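# Put the green block into the blue tray

## Task

Get the green block into the blue tray. The robot must not fall or be left leaning; either outcome fails the job. Knocking anything out of the work area also fails it.

## Robot and tools

ROBOT. A Rainbow Robotics RB-Y1 in a physics simulator. It has a wheeled base (two drive wheels plus two rear casters, 0.58 m wide, reaching 0.10 m ahead of the wheel axle and 0.57 m behind it, sweeping a 0.58 m radius when spinning in place), a torso whose lower leg folds at ankle, knee and hip, a head, and two 7-joint arms, each with a parallel gripper. Each wrist carries a camera in a case that sticks out sideways and can strike things. The base cannot move sideways.

FRAMES. All positions are in metres. Base frame: origin on the floor midway between the drive wheels, x forward, y left, z up. The chest, left_hand and right_hand lines are reported in this frame. A hand point lies between the finger pads, 0.03 m behind the tips; the fingers point along the hand's -z and close along its x. Reported hand positions can be off, more so at long reach or with a load. The odometry frame is where the base frame was when the scene began; base_odometry counts wheel turns only (slip looks like travel), heading in rad, positive left.

TOOL move. Anything except cameras and blocking forms one action. Allowed combinations: base and/or joints (optionally with min_time_s or contact_limits); target alone or with min_time_s; or contact_limits alone. An empty call just reports state and images.
- base: a velocity command, not a place. {"x_m_s", "turn_rad_s", "for_s"}: forward speed in m/s (0.005 to 1.5 either sign, or 0), left turn rate in rad/s (0.02 to 1.509 either sign, or 0), duration 0.1 to 5 s. Omitted velocities are 0. Travel is roughly velocity times for_s; acceleration is 0.4 m/s² (turns 0.5 rad/s²), and the base can take up to about 3 s to halt afterward. Both velocities together give a curved path.
- joints: absolute angle targets in rad (grippers: opening in m, 0 to 0.1) keyed by joint name. Key ranges: torso_squat_rad 0 to 1.2 (larger lowers the chest); torso_shift_rad -0.3 to 0.6 (positive moves hips forward); torso_pitch_rad -0.2 to 1.4 (positive bows forward); torso_yaw_rad -1.5 to 1.5 (positive left; lift both arms out 0.2 rad or more first); shoulder_pitch ±2.356 (negative swings the arm forward and up); left_shoulder_roll 0 to 3.141 and right_shoulder_roll -3.141 to 0 (both lift outward); shoulder_yaw ±2.094; elbow -2.617 to 0.01 (negative bends); forearm_roll ±3.141; wrist_pitch -1.57 to 1.919; hand_roll ±2.705; head_pan_rad ±0.523 (positive left); head_tilt_rad -0.35 to 1.57 (positive down). Torso combinations are also bounded: squat+shift<=1.52, squat-shift+pitch<=1.57, shift+0.5pitch-0.4squat<=0.7, shift+0.3pitch-0.5squat<=0.39; breaking one leaves the torso off_target.
- target: an absolute pose for one hand: side "left" or "right", x, y, z in the base frame (-3 to 3 m), quat_wxyz as the hand lines print it. It is solved once into joint angles, so the hand travels an arc; break long moves into short steps. It cannot start while another move runs.
- min_time_s: 0.1 to 8 s, the shortest duration for arm, head and torso motions. Short values speed up head and torso; fast bending can tip the robot.
- contact_limits: gripper current cap in mA, 200 to 672.5 (start value 672.5), per gripper key; it persists.
- cameras: list of head_camera, left_wrist_camera, right_wrist_camera or all.
- blocking: true (default) waits until everything rests; false returns in about 0.5 s while motion continues.

OTHER TOOLS. wait(seconds 0 to 10, cameras) lets time pass and returns early once moves finish. stop(cameras) brakes all running motions. zoom_image(camera, region [x0,y0,x1,y1] in pixels, up to 504 by 504) enlarges part of that camera's latest image. finished_scene(scene 1) ends the scene irreversibly; the block must stay in the tray afterward.

READING RESULTS. move reports done or the worst status. Hand status: reached (within 10 mm and 2 degrees), short (with distance), or refused (with a reason; nothing moved). Joint/base statuses: moving, done, off_target, stopped, not_followed (arm held back by the self-collision check; message joint command not followed), time_out, contact_stop (torso only), limit_stop_at_<name> (a body guard or limit), torque_fault, limit_stop_at_motor_heat. A refusal or unplanned stop cancels the rest of the reply's move, wait and finished_scene calls. on_its_own lists what the robot did unasked. lidar_m gives 12 distances, 30-degree sectors starting straight ahead and going counter-clockwise, seen at 0.23 m height. motor_effort is wheel effort in percent (peak in brackets); rest values beyond about 30 hint at pushing on something. wheel_motors_off 1 means the wheels were cut for 2 s after stalling. Joint torques, external torques and wrist force/torque are raw, offset and noisy readings.

GRASPING. Command an opening at least 0.005 m below the object's width; the gripper then reads off_target or done, which is normal. Lower contact_limits for a gentler grip.

AVOID. Tipping: fast torso bends, heavy loads far forward, sudden stops while driving, body catching on table edges. The base does not stop on contact with furniture. Arms pressing or striking each other, including grippers, fingers and camera cases (keep about 0.5 rad outward shoulder roll when both reach forward). Contact torque hitting joint limits (elbow 31.3 N m, wrist joints 21.7, shoulders 60.9) causes a 10 s fault. Holding stretched or straining arms heats motors (MOTOR HOT at 65 °C, fault at 80 °C). Dropping the block from height, slamming, or pushing objects off the work area.

Each tool is called after ">>>" as name([rows], argument=value, ...), one row to a line, values as JSON.

## Session

>>> move()

Scene clock: 0.00 s.
Joint torques (N m): no reading
External joint torques (N m): no reading
Wrist force (N): no reading
Wrist torque (N m): no reading
Wrist force, peak (N): no reading
base_odometry: x=+0.000 y=+0.000 heading=+0.000
lidar_m: 2.63 2.48 1.61 1.48 1.58 2.41 2.48 2.51 2.95 2.29 2.32 2.87
base_status: not commanded
joint_positions: torso_squat_rad=+0.350 torso_shift_rad=+0.000 torso_pitch_rad=+0.000 torso_yaw_rad=+0.000 left_shoulder_pitch_rad=-0.044 left_shoulder_roll_rad=+0.013 left_shoulder_yaw_rad=+0.015 left_elbow_rad=-0.286 left_forearm_roll_rad=+0.033 left_wrist_pitch_rad=-0.012 left_hand_roll_rad=-0.026 left_gripper_m=+0.100 right_shoulder_pitch_rad=-0.021 right_shoulder_roll_rad=-0.025 right_shoulder_yaw_rad=-0.028 right_elbow_rad=-0.274 right_forearm_roll_rad=+0.039 right_wrist_pitch_rad=-0.026 right_hand_roll_rad=+0.041 right_gripper_m=+0.100 head_pan_rad=+0.000 head_tilt_rad=+0.400
joint_status: not commanded
wheel_motors_off: 0
motor_effort: left_wheel=+1 right_wheel=+1
chest: x=-0.2280 y=-0.0003 z=+1.2475 quat_wxyz=(+1.000, +0.000, +0.000, +0.000) (m; base frame)
left_hand: x=-0.0559 y=+0.2293 z=+0.5834 quat_wxyz=(+0.986, +0.006, -0.169, +0.003) (m; base frame)
right_hand: x=-0.0748 y=-0.2412 z=+0.5795 quat_wxyz=(+0.987, -0.019, -0.158, +0.031) (m; base frame)
pictures: head_camera, left_wrist_camera, right_wrist_camera
Images, in order (width x height): head_camera 896x504, left_wrist_camera 644x364, right_wrist_camera 644x364.

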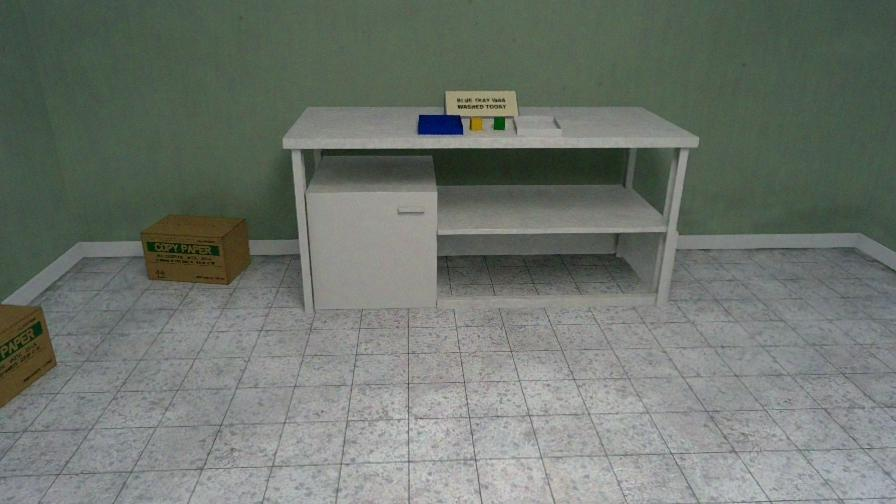

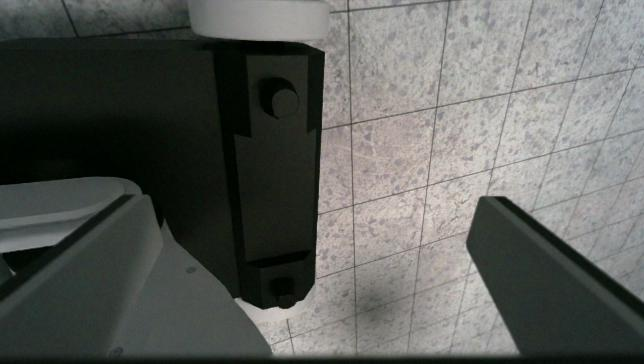

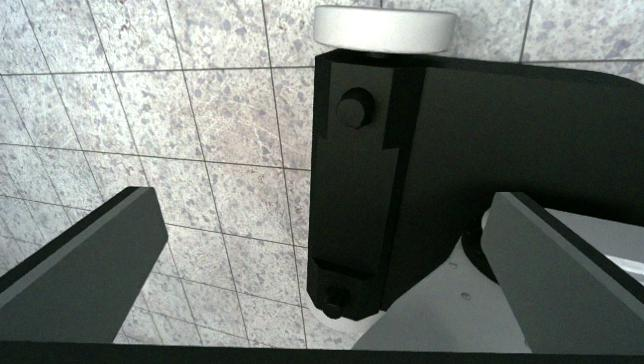

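>>> zoom_image(camera="head_camera", region=[380, 80, 600, 204])

Scaled by 2.291.

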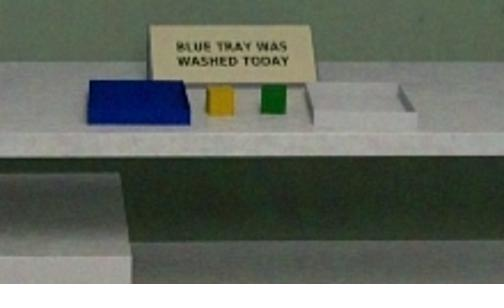

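>>> move(base={"x_m_s": 0.8, "for_s": 2.4}, joints={"head_tilt_rad": 0.6}, cameras=["head_camera"])

Scene clock: 43.00 s.
Joint torques (N m): left_arm=[-3.51 -0.31 -0.12 -1.53 -0.16 -0.58 0.05] | right_arm=[-2.35 -0.82 -0.63 -2.2 -0.04 -0.67 -0.11]
External joint torques (N m): left_arm=[0.78 -0.88 -0.16 0.79 -0.17 0.17 0.07] | right_arm=[1.3 0.48 -0.55 -0.25 -0.11 0.01 -0.13]
Wrist force (N): left_arm=[-1.5 -8.7 -14.4] | right_arm=[-2.8 -1.1 -3.7]
Wrist torque (N m): left_arm=[1.39 0.53 0.31] | right_arm=[0.24 -0.23 0.00]
Wrist force, peak (N): left_arm=[-1.5 -9.2 -14.7] | right_arm=[-3.8 -1.9 -4.1]
move: done
base_odometry: x=+1.920 y=+0.000 heading=+0.000
lidar_m: 0.78 0.73 0.94 1.72 2.09 2.49 4.38 4.06 2.47 2.47 1.19 1.24
base_status: done (sent for 2.4 of 2.4 s)
joint_positions: torso_squat_rad=+0.350 torso_shift_rad=+0.000 torso_pitch_rad=+0.000 torso_yaw_rad=+0.000 left_shoulder_pitch_rad=-0.044 left_shoulder_roll_rad=+0.013 left_shoulder_yaw_rad=+0.015 left_elbow_rad=-0.286 left_forearm_roll_rad=+0.033 left_wrist_pitch_rad=-0.012 left_hand_roll_rad=-0.026 left_gripper_m=+0.100 right_shoulder_pitch_rad=-0.021 right_shoulder_roll_rad=-0.025 right_shoulder_yaw_rad=-0.028 right_elbow_rad=-0.274 right_forearm_roll_rad=+0.039 right_wrist_pitch_rad=-0.026 right_hand_roll_rad=+0.041 right_gripper_m=+0.100 head_pan_rad=+0.000 head_tilt_rad=+0.600
joint_status: all done
wheel_motors_off: 0
motor_effort: left_wheel=-1(26) right_wheel=+0(42)
chest: x=-0.2280 y=-0.0003 z=+1.2475 quat_wxyz=(+1.000, +0.000, +0.000, +0.000) (m; base frame)
left_hand: x=-0.0558 y=+0.2293 z=+0.5834 quat_wxyz=(+0.986, +0.006, -0.169, +0.003) (m; base frame)
right_hand: x=-0.0747 y=-0.2412 z=+0.5795 quat_wxyz=(+0.987, -0.019, -0.158, +0.031) (m; base frame)
pictures: head_camera
Images, in order (width x height): head_camera 896x504.

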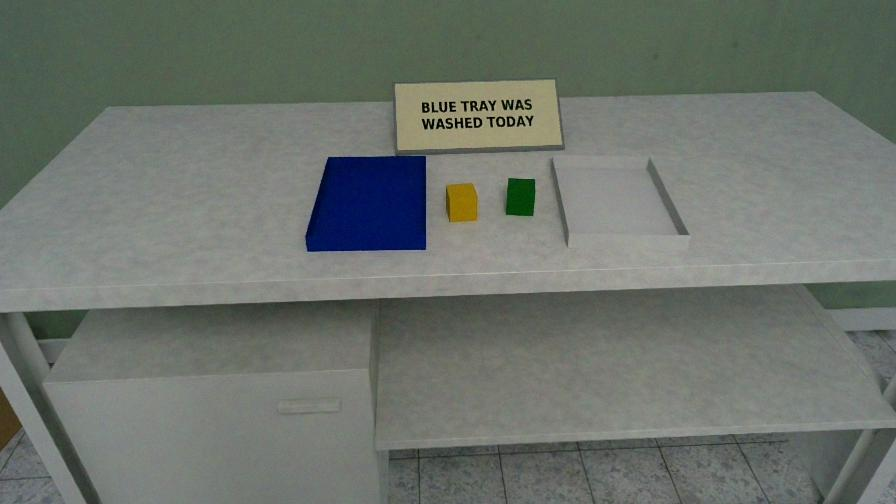

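>>> move(target={"side": "right", "x": 0.15, "y": -0.2, "z": 1.2, "quat_wxyz": [1, 0, 0, 0]}, min_time_s=1.5, cameras=["head_camera", "right_wrist_camera"])

>>> zoom_image(camera="head_camera", region=[280, 130, 720, 330])

Scene clock: 180.57 s.
Joint torques (N m): left_arm=[-4.39 -0.22 -0.18 -2.12 0.09 -0.6 0.11] | right_arm=[-10.64 1.01 -0.21 -5.06 0.26 -2.02 -0.22]
External joint torques (N m): left_arm=[-0.1 -0.79 -0.22 0.2 0.09 0.16 0.12] | right_arm=[0.19 0.22 0.22 -0.31 -0.19 -0.27 -0.26]
Wrist force (N): left_arm=[-1.5 -9.1 -14.3] | right_arm=[-6.4 0.0 -1.0]
Wrist torque (N m): left_arm=[1.45 0.51 0.32] | right_arm=[0.15 -0.50 -0.03]
Wrist force, peak (N): left_arm=[-1.4 -9.0 -14.7] | right_arm=[-7.2 -1.0 -0.5]
move: short
base_odometry: x=+1.920 y=+0.000 heading=+0.000
lidar_m: 0.78 0.74 0.94 1.71 2.09 2.49 4.38 4.06 2.48 2.46 1.18 1.24
base_status: not commanded
joint_positions: torso_squat_rad=+0.350 torso_shift_rad=+0.000 torso_pitch_rad=+0.000 torso_yaw_rad=+0.000 left_shoulder_pitch_rad=-0.044 left_shoulder_roll_rad=+0.013 left_shoulder_yaw_rad=+0.015 left_elbow_rad=-0.286 left_forearm_roll_rad=+0.033 left_wrist_pitch_rad=-0.012 left_hand_roll_rad=-0.026 left_gripper_m=+0.100 right_shoulder_pitch_rad=-0.307 right_shoulder_roll_rad=+0.000 right_shoulder_yaw_rad=+0.301 right_elbow_rad=-2.617 right_forearm_roll_rad=+0.549 right_wrist_pitch_rad=+1.919 right_hand_roll_rad=+0.024 right_gripper_m=+0.100 head_pan_rad=+0.000 head_tilt_rad=+0.600
joint_status: all done
wheel_motors_off: 0
motor_effort: left_wheel=-1(3) right_wheel=+0(1)
chest: x=-0.2280 y=-0.0003 z=+1.2475 quat_wxyz=(+1.000, +0.000, +0.000, +0.000) (m; base frame)
left_hand: x=-0.0558 y=+0.2293 z=+0.5834 quat_wxyz=(+0.986, +0.006, -0.169, +0.003) (m; base frame)
right_hand: x=+0.1505 y=-0.2001 z=+1.1994 quat_wxyz=(+0.860, -0.136, -0.491, +0.000) (m; base frame)
right_hand_status: short (checked arc, as near as the solve gets, planned for 1.8 s): 1 mm and 61.3 deg off. The place is met; only the turn is off.
pictures: head_camera, right_wrist_camera
Images, in order (width x height): head_camera 896x504, right_wrist_camera 644x364.

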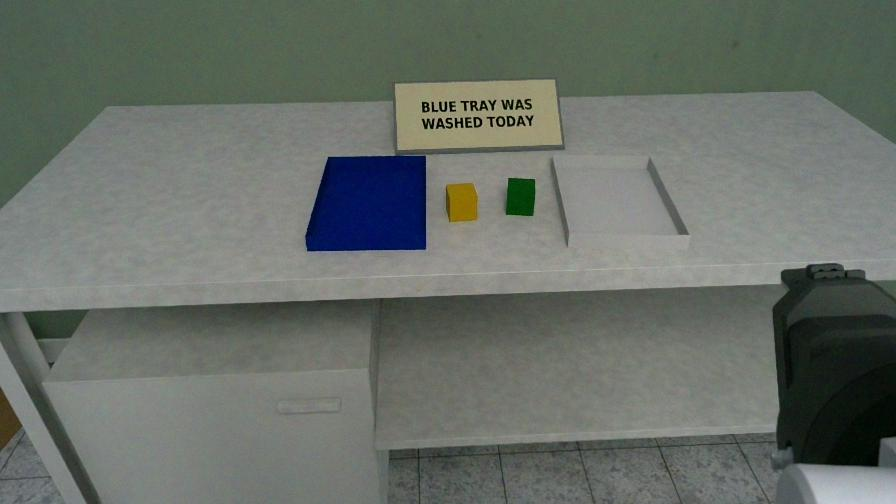

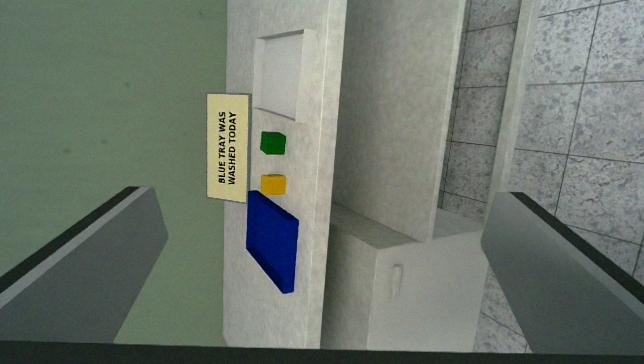

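Scaled by 1.145.

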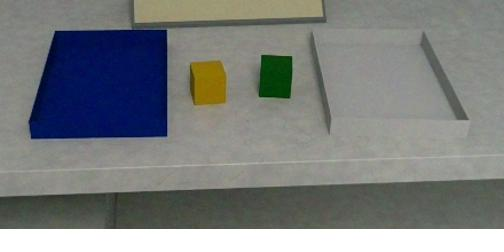

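>>> move(base={"x_m_s": 0.3, "for_s": 1.4}, joints={"torso_pitch_rad": 0.3, "torso_shift_rad": 0.12, "head_tilt_rad": 0.7}, min_time_s=2, cameras=["head_camera", "right_wrist_camera"])

Scene clock: 189.57 s.
Joint torques (N m): left_arm=[4.56 -0.13 0.26 1.35 -0.09 -0.05 0.04] | right_arm=[-7.15 1.58 0.33 -6.96 0.34 -1.47 -0.31]
External joint torques (N m): left_arm=[0.75 -0.56 0.19 0.49 -0.1 0.13 0.04] | right_arm=[0.41 0.31 0.18 -0.42 -0.25 -0.09 -0.34]
Wrist force (N): left_arm=[0.3 -9.0 -14.8] | right_arm=[-5.9 0.4 -2.8]
Wrist torque (N m): left_arm=[1.43 0.62 0.29] | right_arm=[0.12 -0.46 0.00]
Wrist force, peak (N): left_arm=[0.2 -9.3 -15.0] | right_arm=[-7.5 0.1 -1.1]
move: done
base_odometry: x=+2.340 y=+0.000 heading=+0.000
lidar_m: 0.97 0.36 0.40 0.80 1.80 2.39 4.80 3.99 2.63 2.43 0.96 1.05
base_status: done (sent for 1.4 of 1.4 s)
joint_positions: torso_squat_rad=+0.350 torso_shift_rad=+0.120 torso_pitch_rad=+0.300 torso_yaw_rad=+0.000 left_shoulder_pitch_rad=-0.044 left_shoulder_roll_rad=+0.013 left_shoulder_yaw_rad=+0.015 left_elbow_rad=-0.286 left_forearm_roll_rad=+0.033 left_wrist_pitch_rad=-0.012 left_hand_roll_rad=-0.026 left_gripper_m=+0.100 right_shoulder_pitch_rad=-0.307 right_shoulder_roll_rad=+0.000 right_shoulder_yaw_rad=+0.301 right_elbow_rad=-2.617 right_forearm_roll_rad=+0.549 right_wrist_pitch_rad=+1.919 right_hand_roll_rad=+0.024 right_gripper_m=+0.100 head_pan_rad=+0.000 head_tilt_rad=+0.700
joint_status: all done
wheel_motors_off: 0
motor_effort: left_wheel=-2(22) right_wheel=-1(20)
chest: x=-0.0578 y=-0.0003 z=+1.2289 quat_wxyz=(+0.989, +0.000, +0.149, +0.000) (m; base frame)
left_hand: x=-0.0896 y=+0.2293 z=+0.5436 quat_wxyz=(+1.000, +0.006, -0.020, +0.002) (m; base frame)
right_hand: x=+0.2896 y=-0.2000 z=+1.0712 quat_wxyz=(+0.924, -0.135, -0.357, +0.020) (m; base frame)
pictures: head_camera, right_wrist_camera
Images, in order (width x height): head_camera 896x504, right_wrist_camera 644x364.

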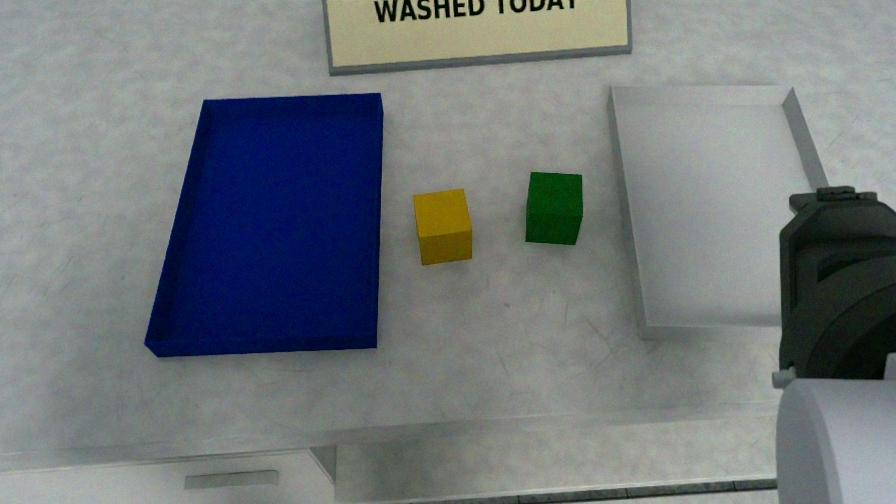

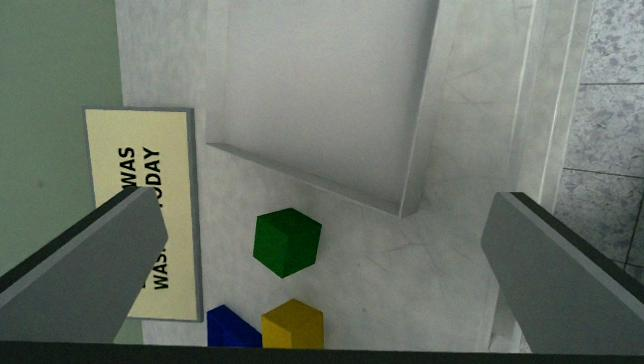

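>>> move(base={"x_m_s": 0.15, "for_s": 0.533}, joints={"torso_shift_rad": 0.27, "head_tilt_rad": 0.85}, cameras=[])

>>> move(target={"side": "right", "x": 0.37, "y": -0.1, "z": 1.12, "quat_wxyz": [0.9996, 0, 0, -0.03]}, min_time_s=1.5, cameras=["head_camera", "right_wrist_camera"])

Scene clock: 243.17 s.
Joint torques (N m): left_arm=[4.65 -0.08 0.19 1.28 -0.11 -0.11 -0.04] | right_arm=[-7 1.48 0.32 -6.91 0.3 -1.47 -0.3]
External joint torques (N m): left_arm=[0.83 -0.5 0.11 0.42 -0.11 0.07 -0.04] | right_arm=[0.56 0.21 0.17 -0.37 -0.29 -0.09 -0.34]
Wrist force (N): left_arm=[0.7 -9.1 -14.7] | right_arm=[-4.8 0.5 -2.0]
Wrist torque (N m): left_arm=[1.45 0.67 0.31] | right_arm=[0.13 -0.33 -0.02]
Wrist force, peak (N): left_arm=[0.3 -9.1 -15.0] | right_arm=[-5.7 0.4 -3.6]
move: done
base_odometry: x=+2.420 y=+0.000 heading=+0.000
lidar_m: 0.88 0.29 0.30 0.66 1.78 2.45 4.88 3.97 2.62 2.43 0.92 0.96
base_status: done (sent for 0.53 of 0.53 s)
joint_positions: torso_squat_rad=+0.350 torso_shift_rad=+0.270 torso_pitch_rad=+0.300 torso_yaw_rad=+0.000 left_shoulder_pitch_rad=-0.044 left_shoulder_roll_rad=+0.013 left_shoulder_yaw_rad=+0.015 left_elbow_rad=-0.286 left_forearm_roll_rad=+0.033 left_wrist_pitch_rad=-0.012 left_hand_roll_rad=-0.026 left_gripper_m=+0.100 right_shoulder_pitch_rad=-0.307 right_shoulder_roll_rad=+0.000 right_shoulder_yaw_rad=+0.301 right_elbow_rad=-2.617 right_forearm_roll_rad=+0.549 right_wrist_pitch_rad=+1.919 right_hand_roll_rad=+0.024 right_gripper_m=+0.100 head_pan_rad=+0.000 head_tilt_rad=+0.850
joint_status: all done
wheel_motors_off: 0
motor_effort: left_wheel=-2(23) right_wheel=-1(20)
chest: x=+0.0389 y=-0.0003 z=+1.2098 quat_wxyz=(+0.989, +0.000, +0.149, +0.000) (m; base frame)
left_hand: x=+0.0070 y=+0.2293 z=+0.5246 quat_wxyz=(+1.000, +0.006, -0.020, +0.002) (m; base frame)
right_hand: x=+0.3862 y=-0.2000 z=+1.0521 quat_wxyz=(+0.924, -0.135, -0.357, +0.020) (m; base frame)
pictures: none
No camera images: "cameras" was empty.

Scene clock: 243.47 s.
Joint torques (N m): left_arm=[4.44 -0.36 -0.42 0.93 -0.02 0.04 -0.11] | right_arm=[-6.79 1.56 0.59 -7 0.41 -1.33 -0.29]
External joint torques (N m): left_arm=[0.63 -0.79 -0.49 0.07 -0.02 0.23 -0.11] | right_arm=[0.77 0.3 0.44 -0.47 -0.18 0.04 -0.33]
Wrist force (N): left_arm=[0.0 -8.9 -14.5] | right_arm=[-5.3 0.0 -2.2]
Wrist torque (N m): left_arm=[1.43 0.58 0.30] | right_arm=[0.16 -0.44 -0.01]
Wrist force, peak (N): left_arm=[0.6 -9.3 -14.6] | right_arm=[-5.6 -0.1 -2.5]
move: refused
base_odometry: x=+2.420 y=+0.000 heading=+0.000
lidar_m: 0.88 0.29 0.30 0.66 1.78 2.44 4.88 3.98 2.62 2.43 0.92 0.96
base_status: not commanded
joint_positions: torso_squat_rad=+0.350 torso_shift_rad=+0.270 torso_pitch_rad=+0.300 torso_yaw_rad=+0.000 left_shoulder_pitch_rad=-0.044 left_shoulder_roll_rad=+0.013 left_shoulder_yaw_rad=+0.015 left_elbow_rad=-0.286 left_forearm_roll_rad=+0.033 left_wrist_pitch_rad=-0.012 left_hand_roll_rad=-0.026 left_gripper_m=+0.100 right_shoulder_pitch_rad=-0.307 right_shoulder_roll_rad=+0.000 right_shoulder_yaw_rad=+0.301 right_elbow_rad=-2.617 right_forearm_roll_rad=+0.549 right_wrist_pitch_rad=+1.919 right_hand_roll_rad=+0.024 right_gripper_m=+0.100 head_pan_rad=+0.000 head_tilt_rad=+0.850
joint_status: not commanded
wheel_motors_off: 0
motor_effort: left_wheel=-3(6) right_wheel=+0(1)
chest: x=+0.0389 y=-0.0003 z=+1.2098 quat_wxyz=(+0.989, +0.000, +0.149, +0.000) (m; base frame)
left_hand: x=+0.0070 y=+0.2293 z=+0.5246 quat_wxyz=(+1.000, +0.006, -0.020, +0.002) (m; base frame)
right_hand: x=+0.3862 y=-0.2000 z=+1.0521 quat_wxyz=(+0.924, -0.135, -0.357, +0.020) (m; base frame)
right_hand_status: refused: the posture found for that pose touches the torso. Nothing moved. The solve starts from where the arm stands: from another posture it may find a clear one.
pictures: head_camera, right_wrist_camera
Images, in order (width x height): head_camera 896x504, right_wrist_camera 644x364.

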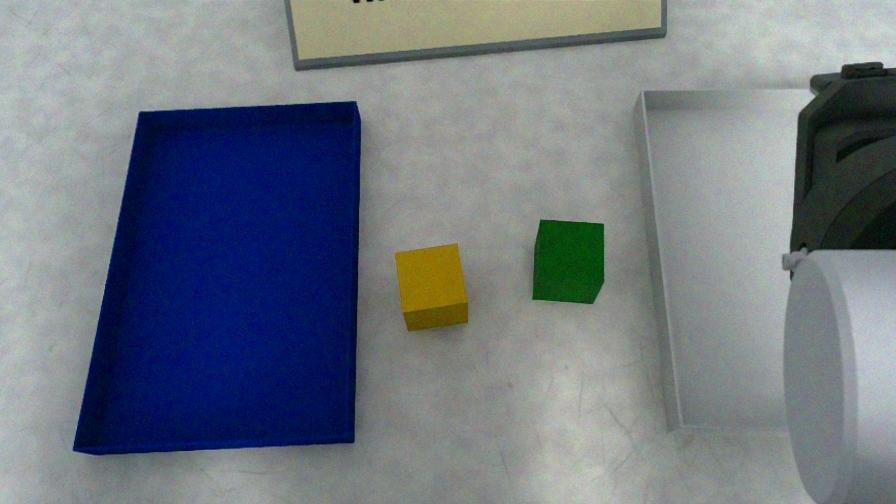

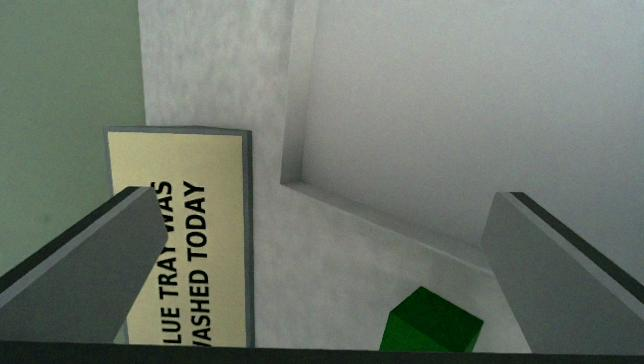

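>>> move(joints={"right_shoulder_pitch_rad": -1.625, "right_shoulder_roll_rad": -0.568, "right_shoulder_yaw_rad": 1.275, "right_elbow_rad": -2.0475, "right_forearm_roll_rad": -1.457, "right_wrist_pitch_rad": 1.807, "right_hand_roll_rad": -1.5}, min_time_s=2, cameras=["head_camera", "right_wrist_camera"])

Scene clock: 383.63 s.
Joint torques (N m): left_arm=[4 -0.66 -0.37 0.84 -0.12 -0.21 -0.04] | right_arm=[-9.95 2.97 -6.28 -7.65 0.76 -1.02 -0.06]
External joint torques (N m): left_arm=[0.18 -1.09 -0.45 -0.02 -0.12 -0.03 -0.04] | right_arm=[2.48 1.12 -2.01 -1.33 0.01 0.12 -0.08]
Wrist force (N): left_arm=[0.6 -9.1 -14.6] | right_arm=[-3.3 -4.7 -2.9]
Wrist torque (N m): left_arm=[1.45 0.65 0.29] | right_arm=[0.39 -0.31 0.01]
Wrist force, peak (N): left_arm=[0.2 -9.3 -15.1] | right_arm=[-7.1 -2.2 -3.9]
move: limit_stop_at_own_body_torso
base_odometry: x=+2.420 y=+0.000 heading=+0.000
lidar_m: 0.88 0.29 0.30 0.66 1.79 2.45 4.88 3.99 2.61 2.43 0.93 0.96
base_status: not commanded
joint_positions: torso_squat_rad=+0.350 torso_shift_rad=+0.270 torso_pitch_rad=+0.300 torso_yaw_rad=+0.000 left_shoulder_pitch_rad=-0.044 left_shoulder_roll_rad=+0.013 left_shoulder_yaw_rad=+0.015 left_elbow_rad=-0.286 left_forearm_roll_rad=+0.033 left_wrist_pitch_rad=-0.012 left_hand_roll_rad=-0.026 left_gripper_m=+0.100 right_shoulder_pitch_rad=-0.781 right_shoulder_roll_rad=-0.233 right_shoulder_yaw_rad=+0.688 right_elbow_rad=-2.383 right_forearm_roll_rad=-0.223 right_wrist_pitch_rad=+1.872 right_hand_roll_rad=-1.500 right_gripper_m=+0.100 head_pan_rad=+0.000 head_tilt_rad=+0.850
joint_status: right_shoulder_pitch_rad limit_stop_at_own_body_torso (moved -0.474 of -1.318); right_shoulder_roll_rad limit_stop_at_own_body_torso (moved -0.233 of -0.568); right_shoulder_yaw_rad limit_stop_at_own_body_torso (moved +0.388 of +0.974); right_elbow_rad limit_stop_at_own_body_torso (moved +0.234 of +0.570); right_forearm_roll_rad limit_stop_at_own_body_torso (moved -0.772 of -2.006); right_wrist_pitch_rad limit_stop_at_own_body_torso (moved -0.047 of -0.112); the others done
wheel_motors_off: 0
on_its_own: right_shoulder_pitch_rad is held at -0.781, not at your -1.625, since a limit_stop_at_own_body_torso; right_shoulder_roll_rad is held at -0.233, not at your -0.568, since a limit_stop_at_own_body_torso; right_shoulder_yaw_rad is held at +0.688, not at your +1.275, since a limit_stop_at_own_body_torso; right_elbow_rad is held at -2.383, not at your -2.047, since a limit_stop_at_own_body_torso; right_forearm_roll_rad is held at -0.223, not at your -1.457, since a limit_stop_at_own_body_torso; right_wrist_pitch_rad is held at +1.872, not at your +1.807, since a limit_stop_at_own_body_torso
motor_effort: left_wheel=-1(5) right_wheel=+0(7)
chest: x=+0.0388 y=-0.0003 z=+1.2098 quat_wxyz=(+0.989, +0.000, +0.149, +0.000) (m; base frame)
left_hand: x=+0.0069 y=+0.2294 z=+0.5246 quat_wxyz=(+1.000, +0.006, -0.020, +0.002) (m; base frame)
right_hand: x=+0.3669 y=+0.0372 z=+1.0552 quat_wxyz=(+0.925, +0.250, -0.241, -0.156) (m; base frame)
pictures: head_camera, right_wrist_camera
Images, in order (width x height): head_camera 896x504, right_wrist_camera 644x364.

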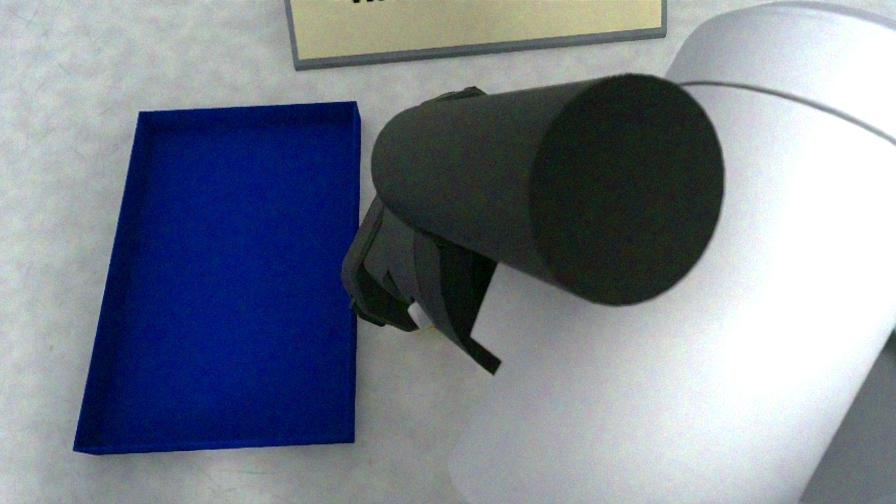

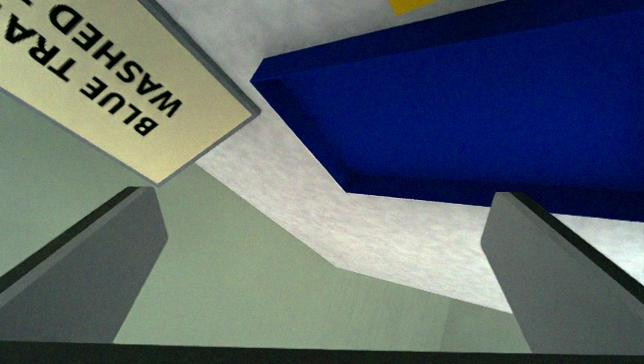

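>>> move(joints={"right_shoulder_pitch_rad": -1.3, "right_shoulder_roll_rad": -0.5, "right_shoulder_yaw_rad": 0.688, "right_elbow_rad": -2.0, "right_forearm_roll_rad": -0.223, "right_wrist_pitch_rad": 1.872, "right_hand_roll_rad": -1.5}, min_time_s=1.2, cameras=[])

>>> move(joints={"right_shoulder_pitch_rad": -1.625, "right_shoulder_roll_rad": -0.568, "right_shoulder_yaw_rad": 1.275, "right_elbow_rad": -2.0475, "right_forearm_roll_rad": -1.457, "right_wrist_pitch_rad": 1.807, "right_hand_roll_rad": -1.5}, min_time_s=1.5, cameras=["head_camera", "right_wrist_camera"])

Scene clock: 434.13 s.
Joint torques (N m): left_arm=[4.31 -0.57 0.25 1.05 0.04 -0.25 0.08] | right_arm=[-18.98 -3.92 -9.16 -3.91 1.34 -0.73 0.04]
External joint torques (N m): left_arm=[0.49 -0.99 0.17 0.19 0.04 -0.06 0.08] | right_arm=[0.58 0.52 -0.71 0.06 -0.16 -0.01 0]
Wrist force (N): left_arm=[0.6 -9.0 -14.6] | right_arm=[-5.8 -3.7 -1.6]
Wrist torque (N m): left_arm=[1.42 0.64 0.29] | right_arm=[0.37 -0.42 0.05]
Wrist force, peak (N): left_arm=[0.2 -9.3 -15.1] | right_arm=[-3.6 -5.6 -2.9]
move: done
base_odometry: x=+2.420 y=+0.000 heading=+0.000
lidar_m: 0.88 0.29 0.30 0.67 1.80 2.46 4.87 3.98 2.62 2.43 0.92 0.96
base_status: not commanded
joint_positions: torso_squat_rad=+0.350 torso_shift_rad=+0.270 torso_pitch_rad=+0.300 torso_yaw_rad=+0.000 left_shoulder_pitch_rad=-0.044 left_shoulder_roll_rad=+0.013 left_shoulder_yaw_rad=+0.015 left_elbow_rad=-0.286 left_forearm_roll_rad=+0.033 left_wrist_pitch_rad=-0.012 left_hand_roll_rad=-0.026 left_gripper_m=+0.100 right_shoulder_pitch_rad=-1.300 right_shoulder_roll_rad=-0.500 right_shoulder_yaw_rad=+0.688 right_elbow_rad=-2.000 right_forearm_roll_rad=-0.223 right_wrist_pitch_rad=+1.872 right_hand_roll_rad=-1.500 right_gripper_m=+0.100 head_pan_rad=+0.000 head_tilt_rad=+0.850
joint_status: all done
wheel_motors_off: 0
motor_effort: left_wheel=+0(6) right_wheel=+0(1)
chest: x=+0.0388 y=-0.0003 z=+1.2098 quat_wxyz=(+0.989, +0.000, +0.149, +0.000) (m; base frame)
left_hand: x=+0.0069 y=+0.2294 z=+0.5246 quat_wxyz=(+1.000, +0.006, -0.020, +0.002) (m; base frame)
right_hand: x=+0.5344 y=-0.0398 z=+1.1559 quat_wxyz=(+0.871, +0.082, -0.448, -0.183) (m; base frame)
pictures: none
No camera images: "cameras" was empty.

Scene clock: 435.93 s.
Joint torques (N m): left_arm=[3.9 -0.8 -0.07 0.89 -0.13 -0.13 0.22] | right_arm=[-17.52 -4.91 -9.62 -2.65 0.16 0.43 0.01]
External joint torques (N m): left_arm=[0.08 -1.23 -0.15 0.03 -0.13 0.06 0.22] | right_arm=[-0.15 -0.27 -0.12 -1.06 0.1 -0.05 0.01]
Wrist force (N): left_arm=[0.1 -8.8 -14.9] | right_arm=[0.0 -0.1 -3.7]
Wrist torque (N m): left_arm=[1.41 0.59 0.31] | right_arm=[0.21 -0.09 0.07]
Wrist force, peak (N): left_arm=[0.3 -9.2 -15.0] | right_arm=[-6.3 -3.8 -2.1]
move: done
base_odometry: x=+2.420 y=+0.000 heading=+0.000
lidar_m: 0.88 0.29 0.29 0.67 1.79 2.45 4.88 3.98 2.62 2.42 0.93 0.96
base_status: not commanded
joint_positions: torso_squat_rad=+0.350 torso_shift_rad=+0.270 torso_pitch_rad=+0.300 torso_yaw_rad=+0.000 left_shoulder_pitch_rad=-0.044 left_shoulder_roll_rad=+0.013 left_shoulder_yaw_rad=+0.015 left_elbow_rad=-0.286 left_forearm_roll_rad=+0.033 left_wrist_pitch_rad=-0.012 left_hand_roll_rad=-0.026 left_gripper_m=+0.100 right_shoulder_pitch_rad=-1.625 right_shoulder_roll_rad=-0.568 right_shoulder_yaw_rad=+1.275 right_elbow_rad=-2.047 right_forearm_roll_rad=-1.457 right_wrist_pitch_rad=+1.807 right_hand_roll_rad=-1.500 right_gripper_m=+0.100 head_pan_rad=+0.000 head_tilt_rad=+0.850
joint_status: all done
wheel_motors_off: 0
motor_effort: left_wheel=+0(4) right_wheel=+0(1)
chest: x=+0.0388 y=-0.0003 z=+1.2098 quat_wxyz=(+0.989, +0.000, +0.149, +0.000) (m; base frame)
left_hand: x=+0.0069 y=+0.2294 z=+0.5246 quat_wxyz=(+1.000, +0.006, -0.020, +0.002) (m; base frame)
right_hand: x=+0.2884 y=-0.0446 z=+1.0068 quat_wxyz=(+0.975, -0.122, +0.026, +0.185) (m; base frame)
pictures: head_camera, right_wrist_camera
Images, in order (width x height): head_camera 896x504, right_wrist_camera 644x364.

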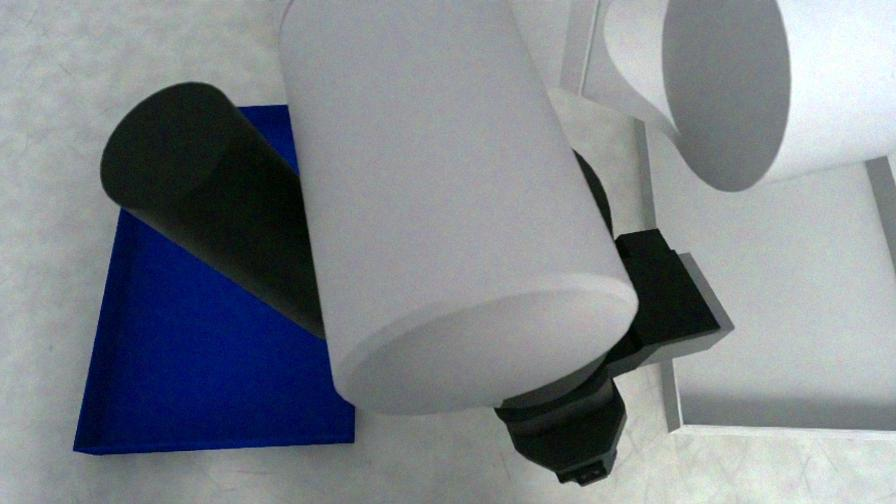

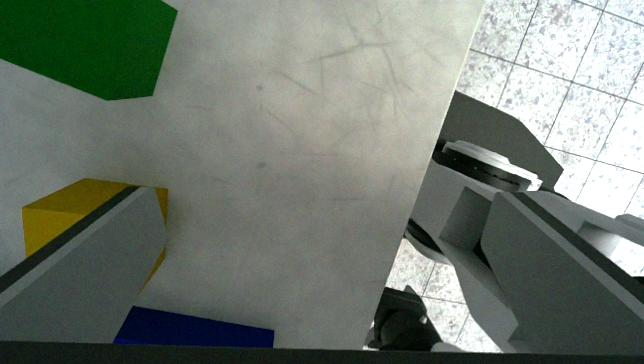

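>>> move(target={"side": "right", "x": 0.375, "y": -0.1, "z": 1.09, "quat_wxyz": [0.9996, 0, 0, -0.03]}, min_time_s=1, cameras=["head_camera", "right_wrist_camera"])

Scene clock: 447.60 s.
Joint torques (N m): left_arm=[4.12 -0.79 -0.28 1.04 -0.1 -0.06 0.13] | right_arm=[-15.6 -5.83 -11.22 0.41 0.03 -0.07 -0.04]
External joint torques (N m): left_arm=[0.3 -1.22 -0.36 0.18 -0.11 0.12 0.13] | right_arm=[2.73 1.1 -1.12 0.29 -0.18 -0.07 -0.04]
Wrist force (N): left_arm=[0.6 -9.0 -14.9] | right_arm=[-1.2 -1.4 -4.2]
Wrist torque (N m): left_arm=[1.44 0.63 0.32] | right_arm=[0.20 -0.16 -0.06]
Wrist force, peak (N): left_arm=[0.5 -9.2 -14.9] | right_arm=[-0.9 -1.8 -5.0]
move: done
base_odometry: x=+2.420 y=+0.000 heading=+0.000
lidar_m: 0.88 0.29 0.30 0.66 1.79 2.45 4.88 3.98 2.61 2.43 0.93 0.97
base_status: not commanded
joint_positions: torso_squat_rad=+0.350 torso_shift_rad=+0.270 torso_pitch_rad=+0.300 torso_yaw_rad=+0.000 left_shoulder_pitch_rad=-0.044 left_shoulder_roll_rad=+0.013 left_shoulder_yaw_rad=+0.015 left_elbow_rad=-0.286 left_forearm_roll_rad=+0.033 left_wrist_pitch_rad=-0.012 left_hand_roll_rad=-0.026 left_gripper_m=+0.100 right_shoulder_pitch_rad=-1.597 right_shoulder_roll_rad=-0.985 right_shoulder_yaw_rad=+0.989 right_elbow_rad=-2.018 right_forearm_roll_rad=-1.609 right_wrist_pitch_rad=+1.710 right_hand_roll_rad=-1.495 right_gripper_m=+0.100 head_pan_rad=+0.000 head_tilt_rad=+0.850
joint_status: all done
wheel_motors_off: 0
motor_effort: left_wheel=+0(3) right_wheel=+1(1)
chest: x=+0.0388 y=-0.0003 z=+1.2098 quat_wxyz=(+0.989, +0.000, +0.149, +0.000) (m; base frame)
left_hand: x=+0.0069 y=+0.2294 z=+0.5246 quat_wxyz=(+1.000, +0.006, -0.020, +0.002) (m; base frame)
right_hand: x=+0.3752 y=-0.1000 z=+1.0903 quat_wxyz=(+1.000, +0.000, -0.001, -0.030) (m; base frame)
right_hand_status: reached (checked arc, planned for 1.0 s): 0 mm and 0.1 deg off.
pictures: head_camera, right_wrist_camera
Images, in order (width x height): head_camera 896x504, right_wrist_camera 644x364.

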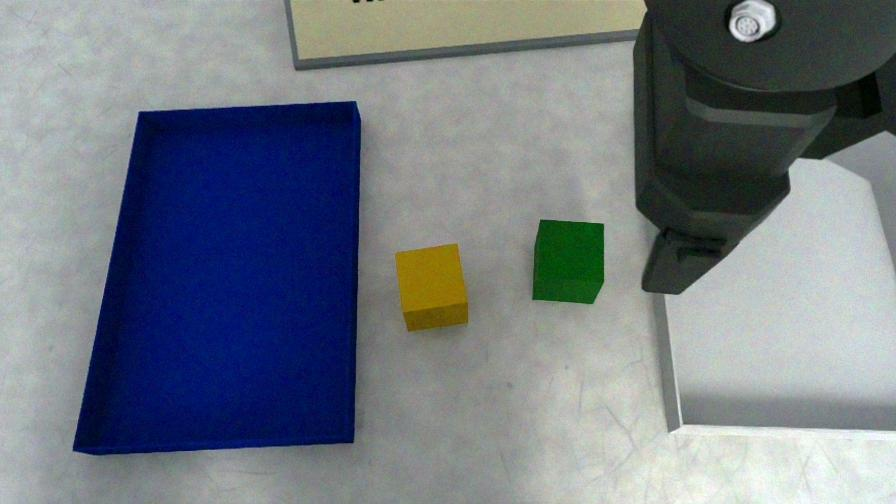

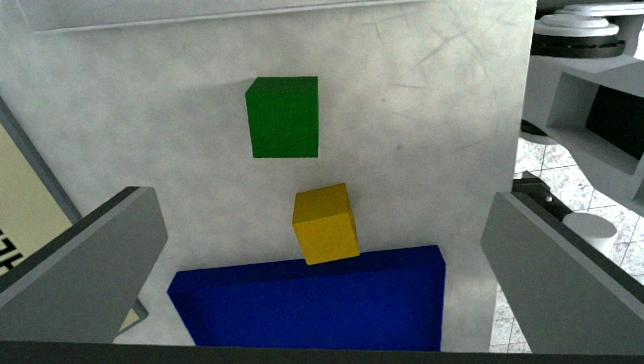

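>>> move(target={"side": "right", "x": 0.404, "y": -0.1, "z": 1.035, "quat_wxyz": [0.9996, 0, 0, -0.03]}, min_time_s=0.8, cameras=["head_camera", "right_wrist_camera"])

Scene clock: 492.67 s.
Joint torques (N m): left_arm=[3.65 -0.8 -0.11 1.21 -0.06 -0.12 0.07] | right_arm=[-17.55 -5.98 -10.29 -0.67 0.09 -0.03 -0.21]
External joint torques (N m): left_arm=[-0.17 -1.23 -0.19 0.35 -0.06 0.07 0.07] | right_arm=[1.77 1.32 0.11 0.3 -0.13 -0.03 -0.21]
Wrist force (N): left_arm=[0.4 -9.0 -15.0] | right_arm=[-1.3 -1.4 -4.6]
Wrist torque (N m): left_arm=[1.44 0.63 0.29] | right_arm=[0.21 -0.17 -0.07]
Wrist force, peak (N): left_arm=[0.3 -9.2 -14.9] | right_arm=[-1.2 -1.8 -5.3]
move: done
base_odometry: x=+2.420 y=+0.000 heading=+0.000
lidar_m: 0.89 0.29 0.30 0.66 1.79 2.45 4.88 3.98 2.61 2.43 0.93 0.96
base_status: not commanded
joint_positions: torso_squat_rad=+0.350 torso_shift_rad=+0.270 torso_pitch_rad=+0.300 torso_yaw_rad=+0.000 left_shoulder_pitch_rad=-0.044 left_shoulder_roll_rad=+0.013 left_shoulder_yaw_rad=+0.015 left_elbow_rad=-0.286 left_forearm_roll_rad=+0.033 left_wrist_pitch_rad=-0.012 left_hand_roll_rad=-0.026 left_gripper_m=+0.100 right_shoulder_pitch_rad=-1.513 right_shoulder_roll_rad=-0.929 right_shoulder_yaw_rad=+1.069 right_elbow_rad=-1.892 right_forearm_roll_rad=-1.468 right_wrist_pitch_rad=+1.622 right_hand_roll_rad=-1.384 right_gripper_m=+0.100 head_pan_rad=+0.000 head_tilt_rad=+0.850
joint_status: all done
wheel_motors_off: 0
motor_effort: left_wheel=-2(3) right_wheel=+0(1)
chest: x=+0.0388 y=-0.0003 z=+1.2098 quat_wxyz=(+0.989, +0.000, +0.149, +0.000) (m; base frame)
left_hand: x=+0.0070 y=+0.2294 z=+0.5246 quat_wxyz=(+1.000, +0.006, -0.020, +0.002) (m; base frame)
right_hand: x=+0.4037 y=-0.1003 z=+1.0354 quat_wxyz=(+1.000, +0.000, -0.001, -0.030) (m; base frame)
right_hand_status: reached (checked arc, planned for 0.8 s): 1 mm and 0.1 deg off.
pictures: head_camera, right_wrist_camera
Images, in order (width x height): head_camera 896x504, right_wrist_camera 644x364.

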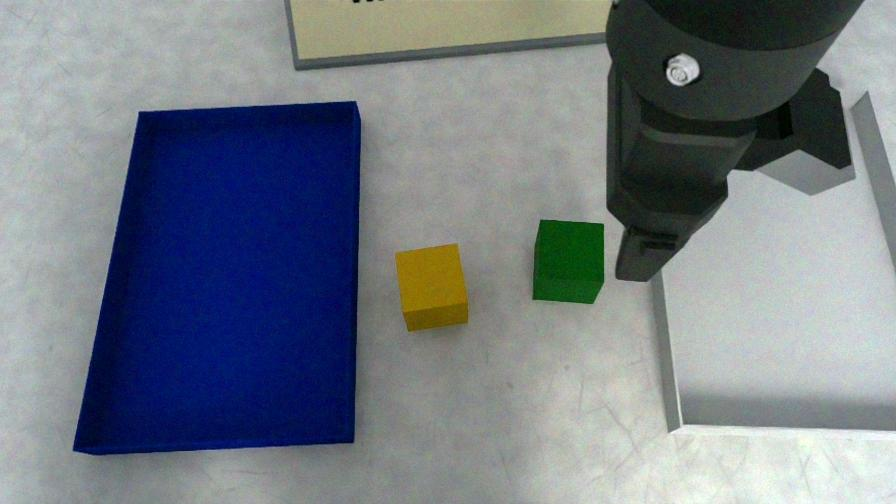

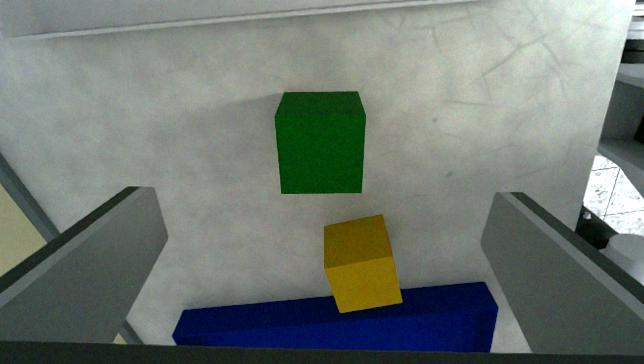

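>>> move(target={"side": "right", "x": 0.403, "y": -0.095, "z": 0.975, "quat_wxyz": [0.9996, 0, 0, -0.03]}, min_time_s=0.8, cameras=["head_camera", "right_wrist_camera"])

Scene clock: 525.33 s.
Joint torques (N m): left_arm=[4.26 -0.47 -0.1 0.93 -0.1 -0.06 0.04] | right_arm=[-17.22 -5.56 -9.87 -1.54 0.15 0.05 -0.04]
External joint torques (N m): left_arm=[0.44 -0.9 -0.18 0.07 -0.1 0.12 0.04] | right_arm=[2.06 1.54 0.38 0.4 -0.07 0.05 -0.04]
Wrist force (N): left_arm=[0.1 -9.3 -14.5] | right_arm=[-1.4 -2.1 -4.2]
Wrist torque (N m): left_arm=[1.46 0.60 0.31] | right_arm=[0.32 -0.18 -0.02]
Wrist force, peak (N): left_arm=[0.4 -9.1 -15.1] | right_arm=[-1.3 -2.1 -5.0]
move: done
base_odometry: x=+2.420 y=+0.000 heading=+0.000
lidar_m: 0.89 0.29 0.30 0.66 1.78 2.45 4.88 3.98 2.61 2.43 0.93 0.96
base_status: not commanded
joint_positions: torso_squat_rad=+0.350 torso_shift_rad=+0.270 torso_pitch_rad=+0.300 torso_yaw_rad=+0.000 left_shoulder_pitch_rad=-0.044 left_shoulder_roll_rad=+0.013 left_shoulder_yaw_rad=+0.015 left_elbow_rad=-0.286 left_forearm_roll_rad=+0.033 left_wrist_pitch_rad=-0.012 left_hand_roll_rad=-0.026 left_gripper_m=+0.100 right_shoulder_pitch_rad=-1.421 right_shoulder_roll_rad=-0.868 right_shoulder_yaw_rad=+1.151 right_elbow_rad=-1.845 right_forearm_roll_rad=-1.337 right_wrist_pitch_rad=+1.523 right_hand_roll_rad=-1.373 right_gripper_m=+0.100 head_pan_rad=+0.000 head_tilt_rad=+0.850
joint_status: all done
wheel_motors_off: 0
motor_effort: left_wheel=-3(3) right_wheel=+0(1)
chest: x=+0.0388 y=-0.0003 z=+1.2098 quat_wxyz=(+0.989, +0.000, +0.149, +0.000) (m; base frame)
left_hand: x=+0.0070 y=+0.2294 z=+0.5246 quat_wxyz=(+1.000, +0.006, -0.020, +0.002) (m; base frame)
right_hand: x=+0.4028 y=-0.0953 z=+0.9755 quat_wxyz=(+1.000, +0.000, -0.001, -0.030) (m; base frame)
right_hand_status: reached (checked arc, planned for 0.8 s): 1 mm and 0.1 deg off.
pictures: head_camera, right_wrist_camera
Images, in order (width x height): head_camera 896x504, right_wrist_camera 644x364.

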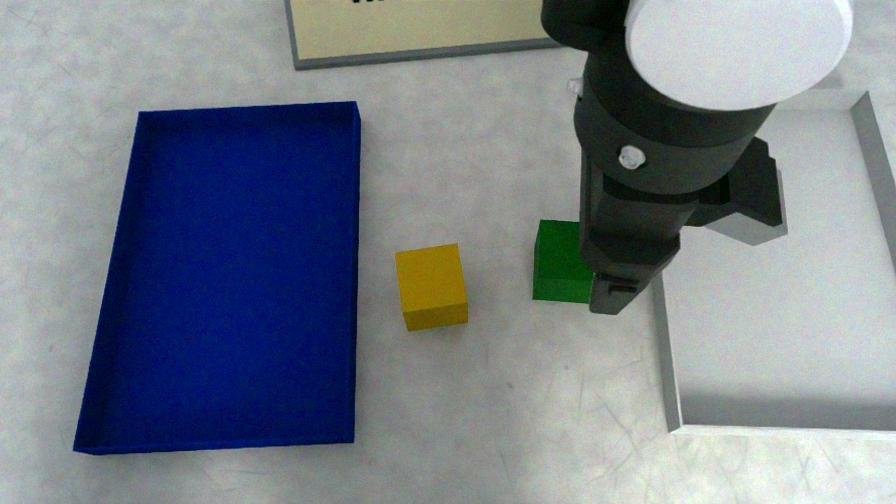

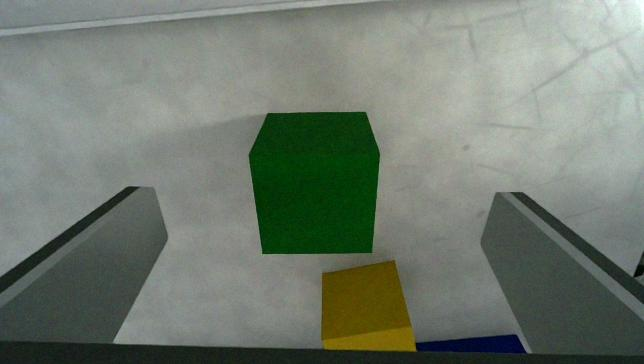

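>>> move(target={"side": "right", "x": 0.406, "y": -0.084, "z": 0.912, "quat_wxyz": [0.9996, 0, 0, -0.03]}, min_time_s=1, cameras=["head_camera", "right_wrist_camera"])

Scene clock: 546.87 s.
Joint torques (N m): left_arm=[4.37 -0.77 -0.22 0.81 -0.18 0.06 0.02] | right_arm=[-17.22 -5.02 -9.7 -2.49 0.16 0.01 0.01]
External joint torques (N m): left_arm=[0.55 -1.2 -0.29 -0.05 -0.18 0.25 0.02] | right_arm=[2.19 1.55 0.14 0.28 -0.06 0.01 0.01]
Wrist force (N): left_arm=[0.4 -9.0 -14.8] | right_arm=[-0.4 -1.6 -4.5]
Wrist torque (N m): left_arm=[1.43 0.64 0.29] | right_arm=[0.24 -0.10 -0.06]
Wrist force, peak (N): left_arm=[0.2 -9.3 -15.0] | right_arm=[-1.6 -2.4 -4.4]
move: done
base_odometry: x=+2.420 y=+0.000 heading=+0.000
lidar_m: 0.88 0.29 0.30 0.66 1.79 2.45 4.88 3.97 2.61 2.43 0.93 0.97
base_status: not commanded
joint_positions: torso_squat_rad=+0.350 torso_shift_rad=+0.270 torso_pitch_rad=+0.300 torso_yaw_rad=+0.000 left_shoulder_pitch_rad=-0.044 left_shoulder_roll_rad=+0.013 left_shoulder_yaw_rad=+0.015 left_elbow_rad=-0.286 left_forearm_roll_rad=+0.033 left_wrist_pitch_rad=-0.012 left_hand_roll_rad=-0.026 left_gripper_m=+0.100 right_shoulder_pitch_rad=-1.342 right_shoulder_roll_rad=-0.765 right_shoulder_yaw_rad=+1.229 right_elbow_rad=-1.715 right_forearm_roll_rad=-1.215 right_wrist_pitch_rad=+1.419 right_hand_roll_rad=-1.341 right_gripper_m=+0.100 head_pan_rad=+0.000 head_tilt_rad=+0.850
joint_status: all done
wheel_motors_off: 0
motor_effort: left_wheel=-3(4) right_wheel=+0(1)
chest: x=+0.0388 y=-0.0003 z=+1.2098 quat_wxyz=(+0.989, +0.000, +0.149, +0.000) (m; base frame)
left_hand: x=+0.0070 y=+0.2294 z=+0.5246 quat_wxyz=(+1.000, +0.006, -0.020, +0.002) (m; base frame)
right_hand: x=+0.4056 y=-0.0844 z=+0.9128 quat_wxyz=(+1.000, +0.000, -0.001, -0.030) (m; base frame)
right_hand_status: reached (checked arc, planned for 1.0 s): 1 mm and 0.1 deg off.
pictures: head_camera, right_wrist_camera
Images, in order (width x height): head_camera 896x504, right_wrist_camera 644x364.

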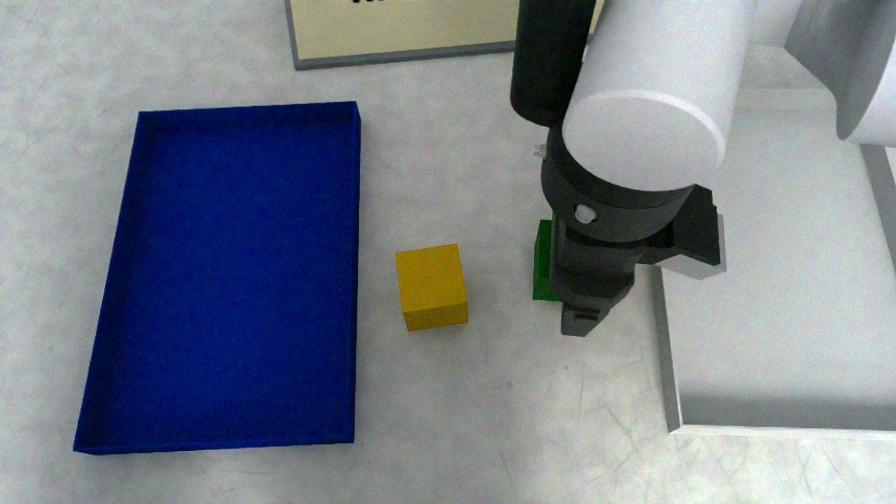

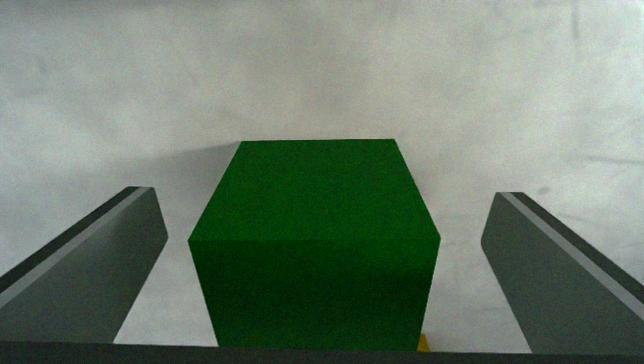

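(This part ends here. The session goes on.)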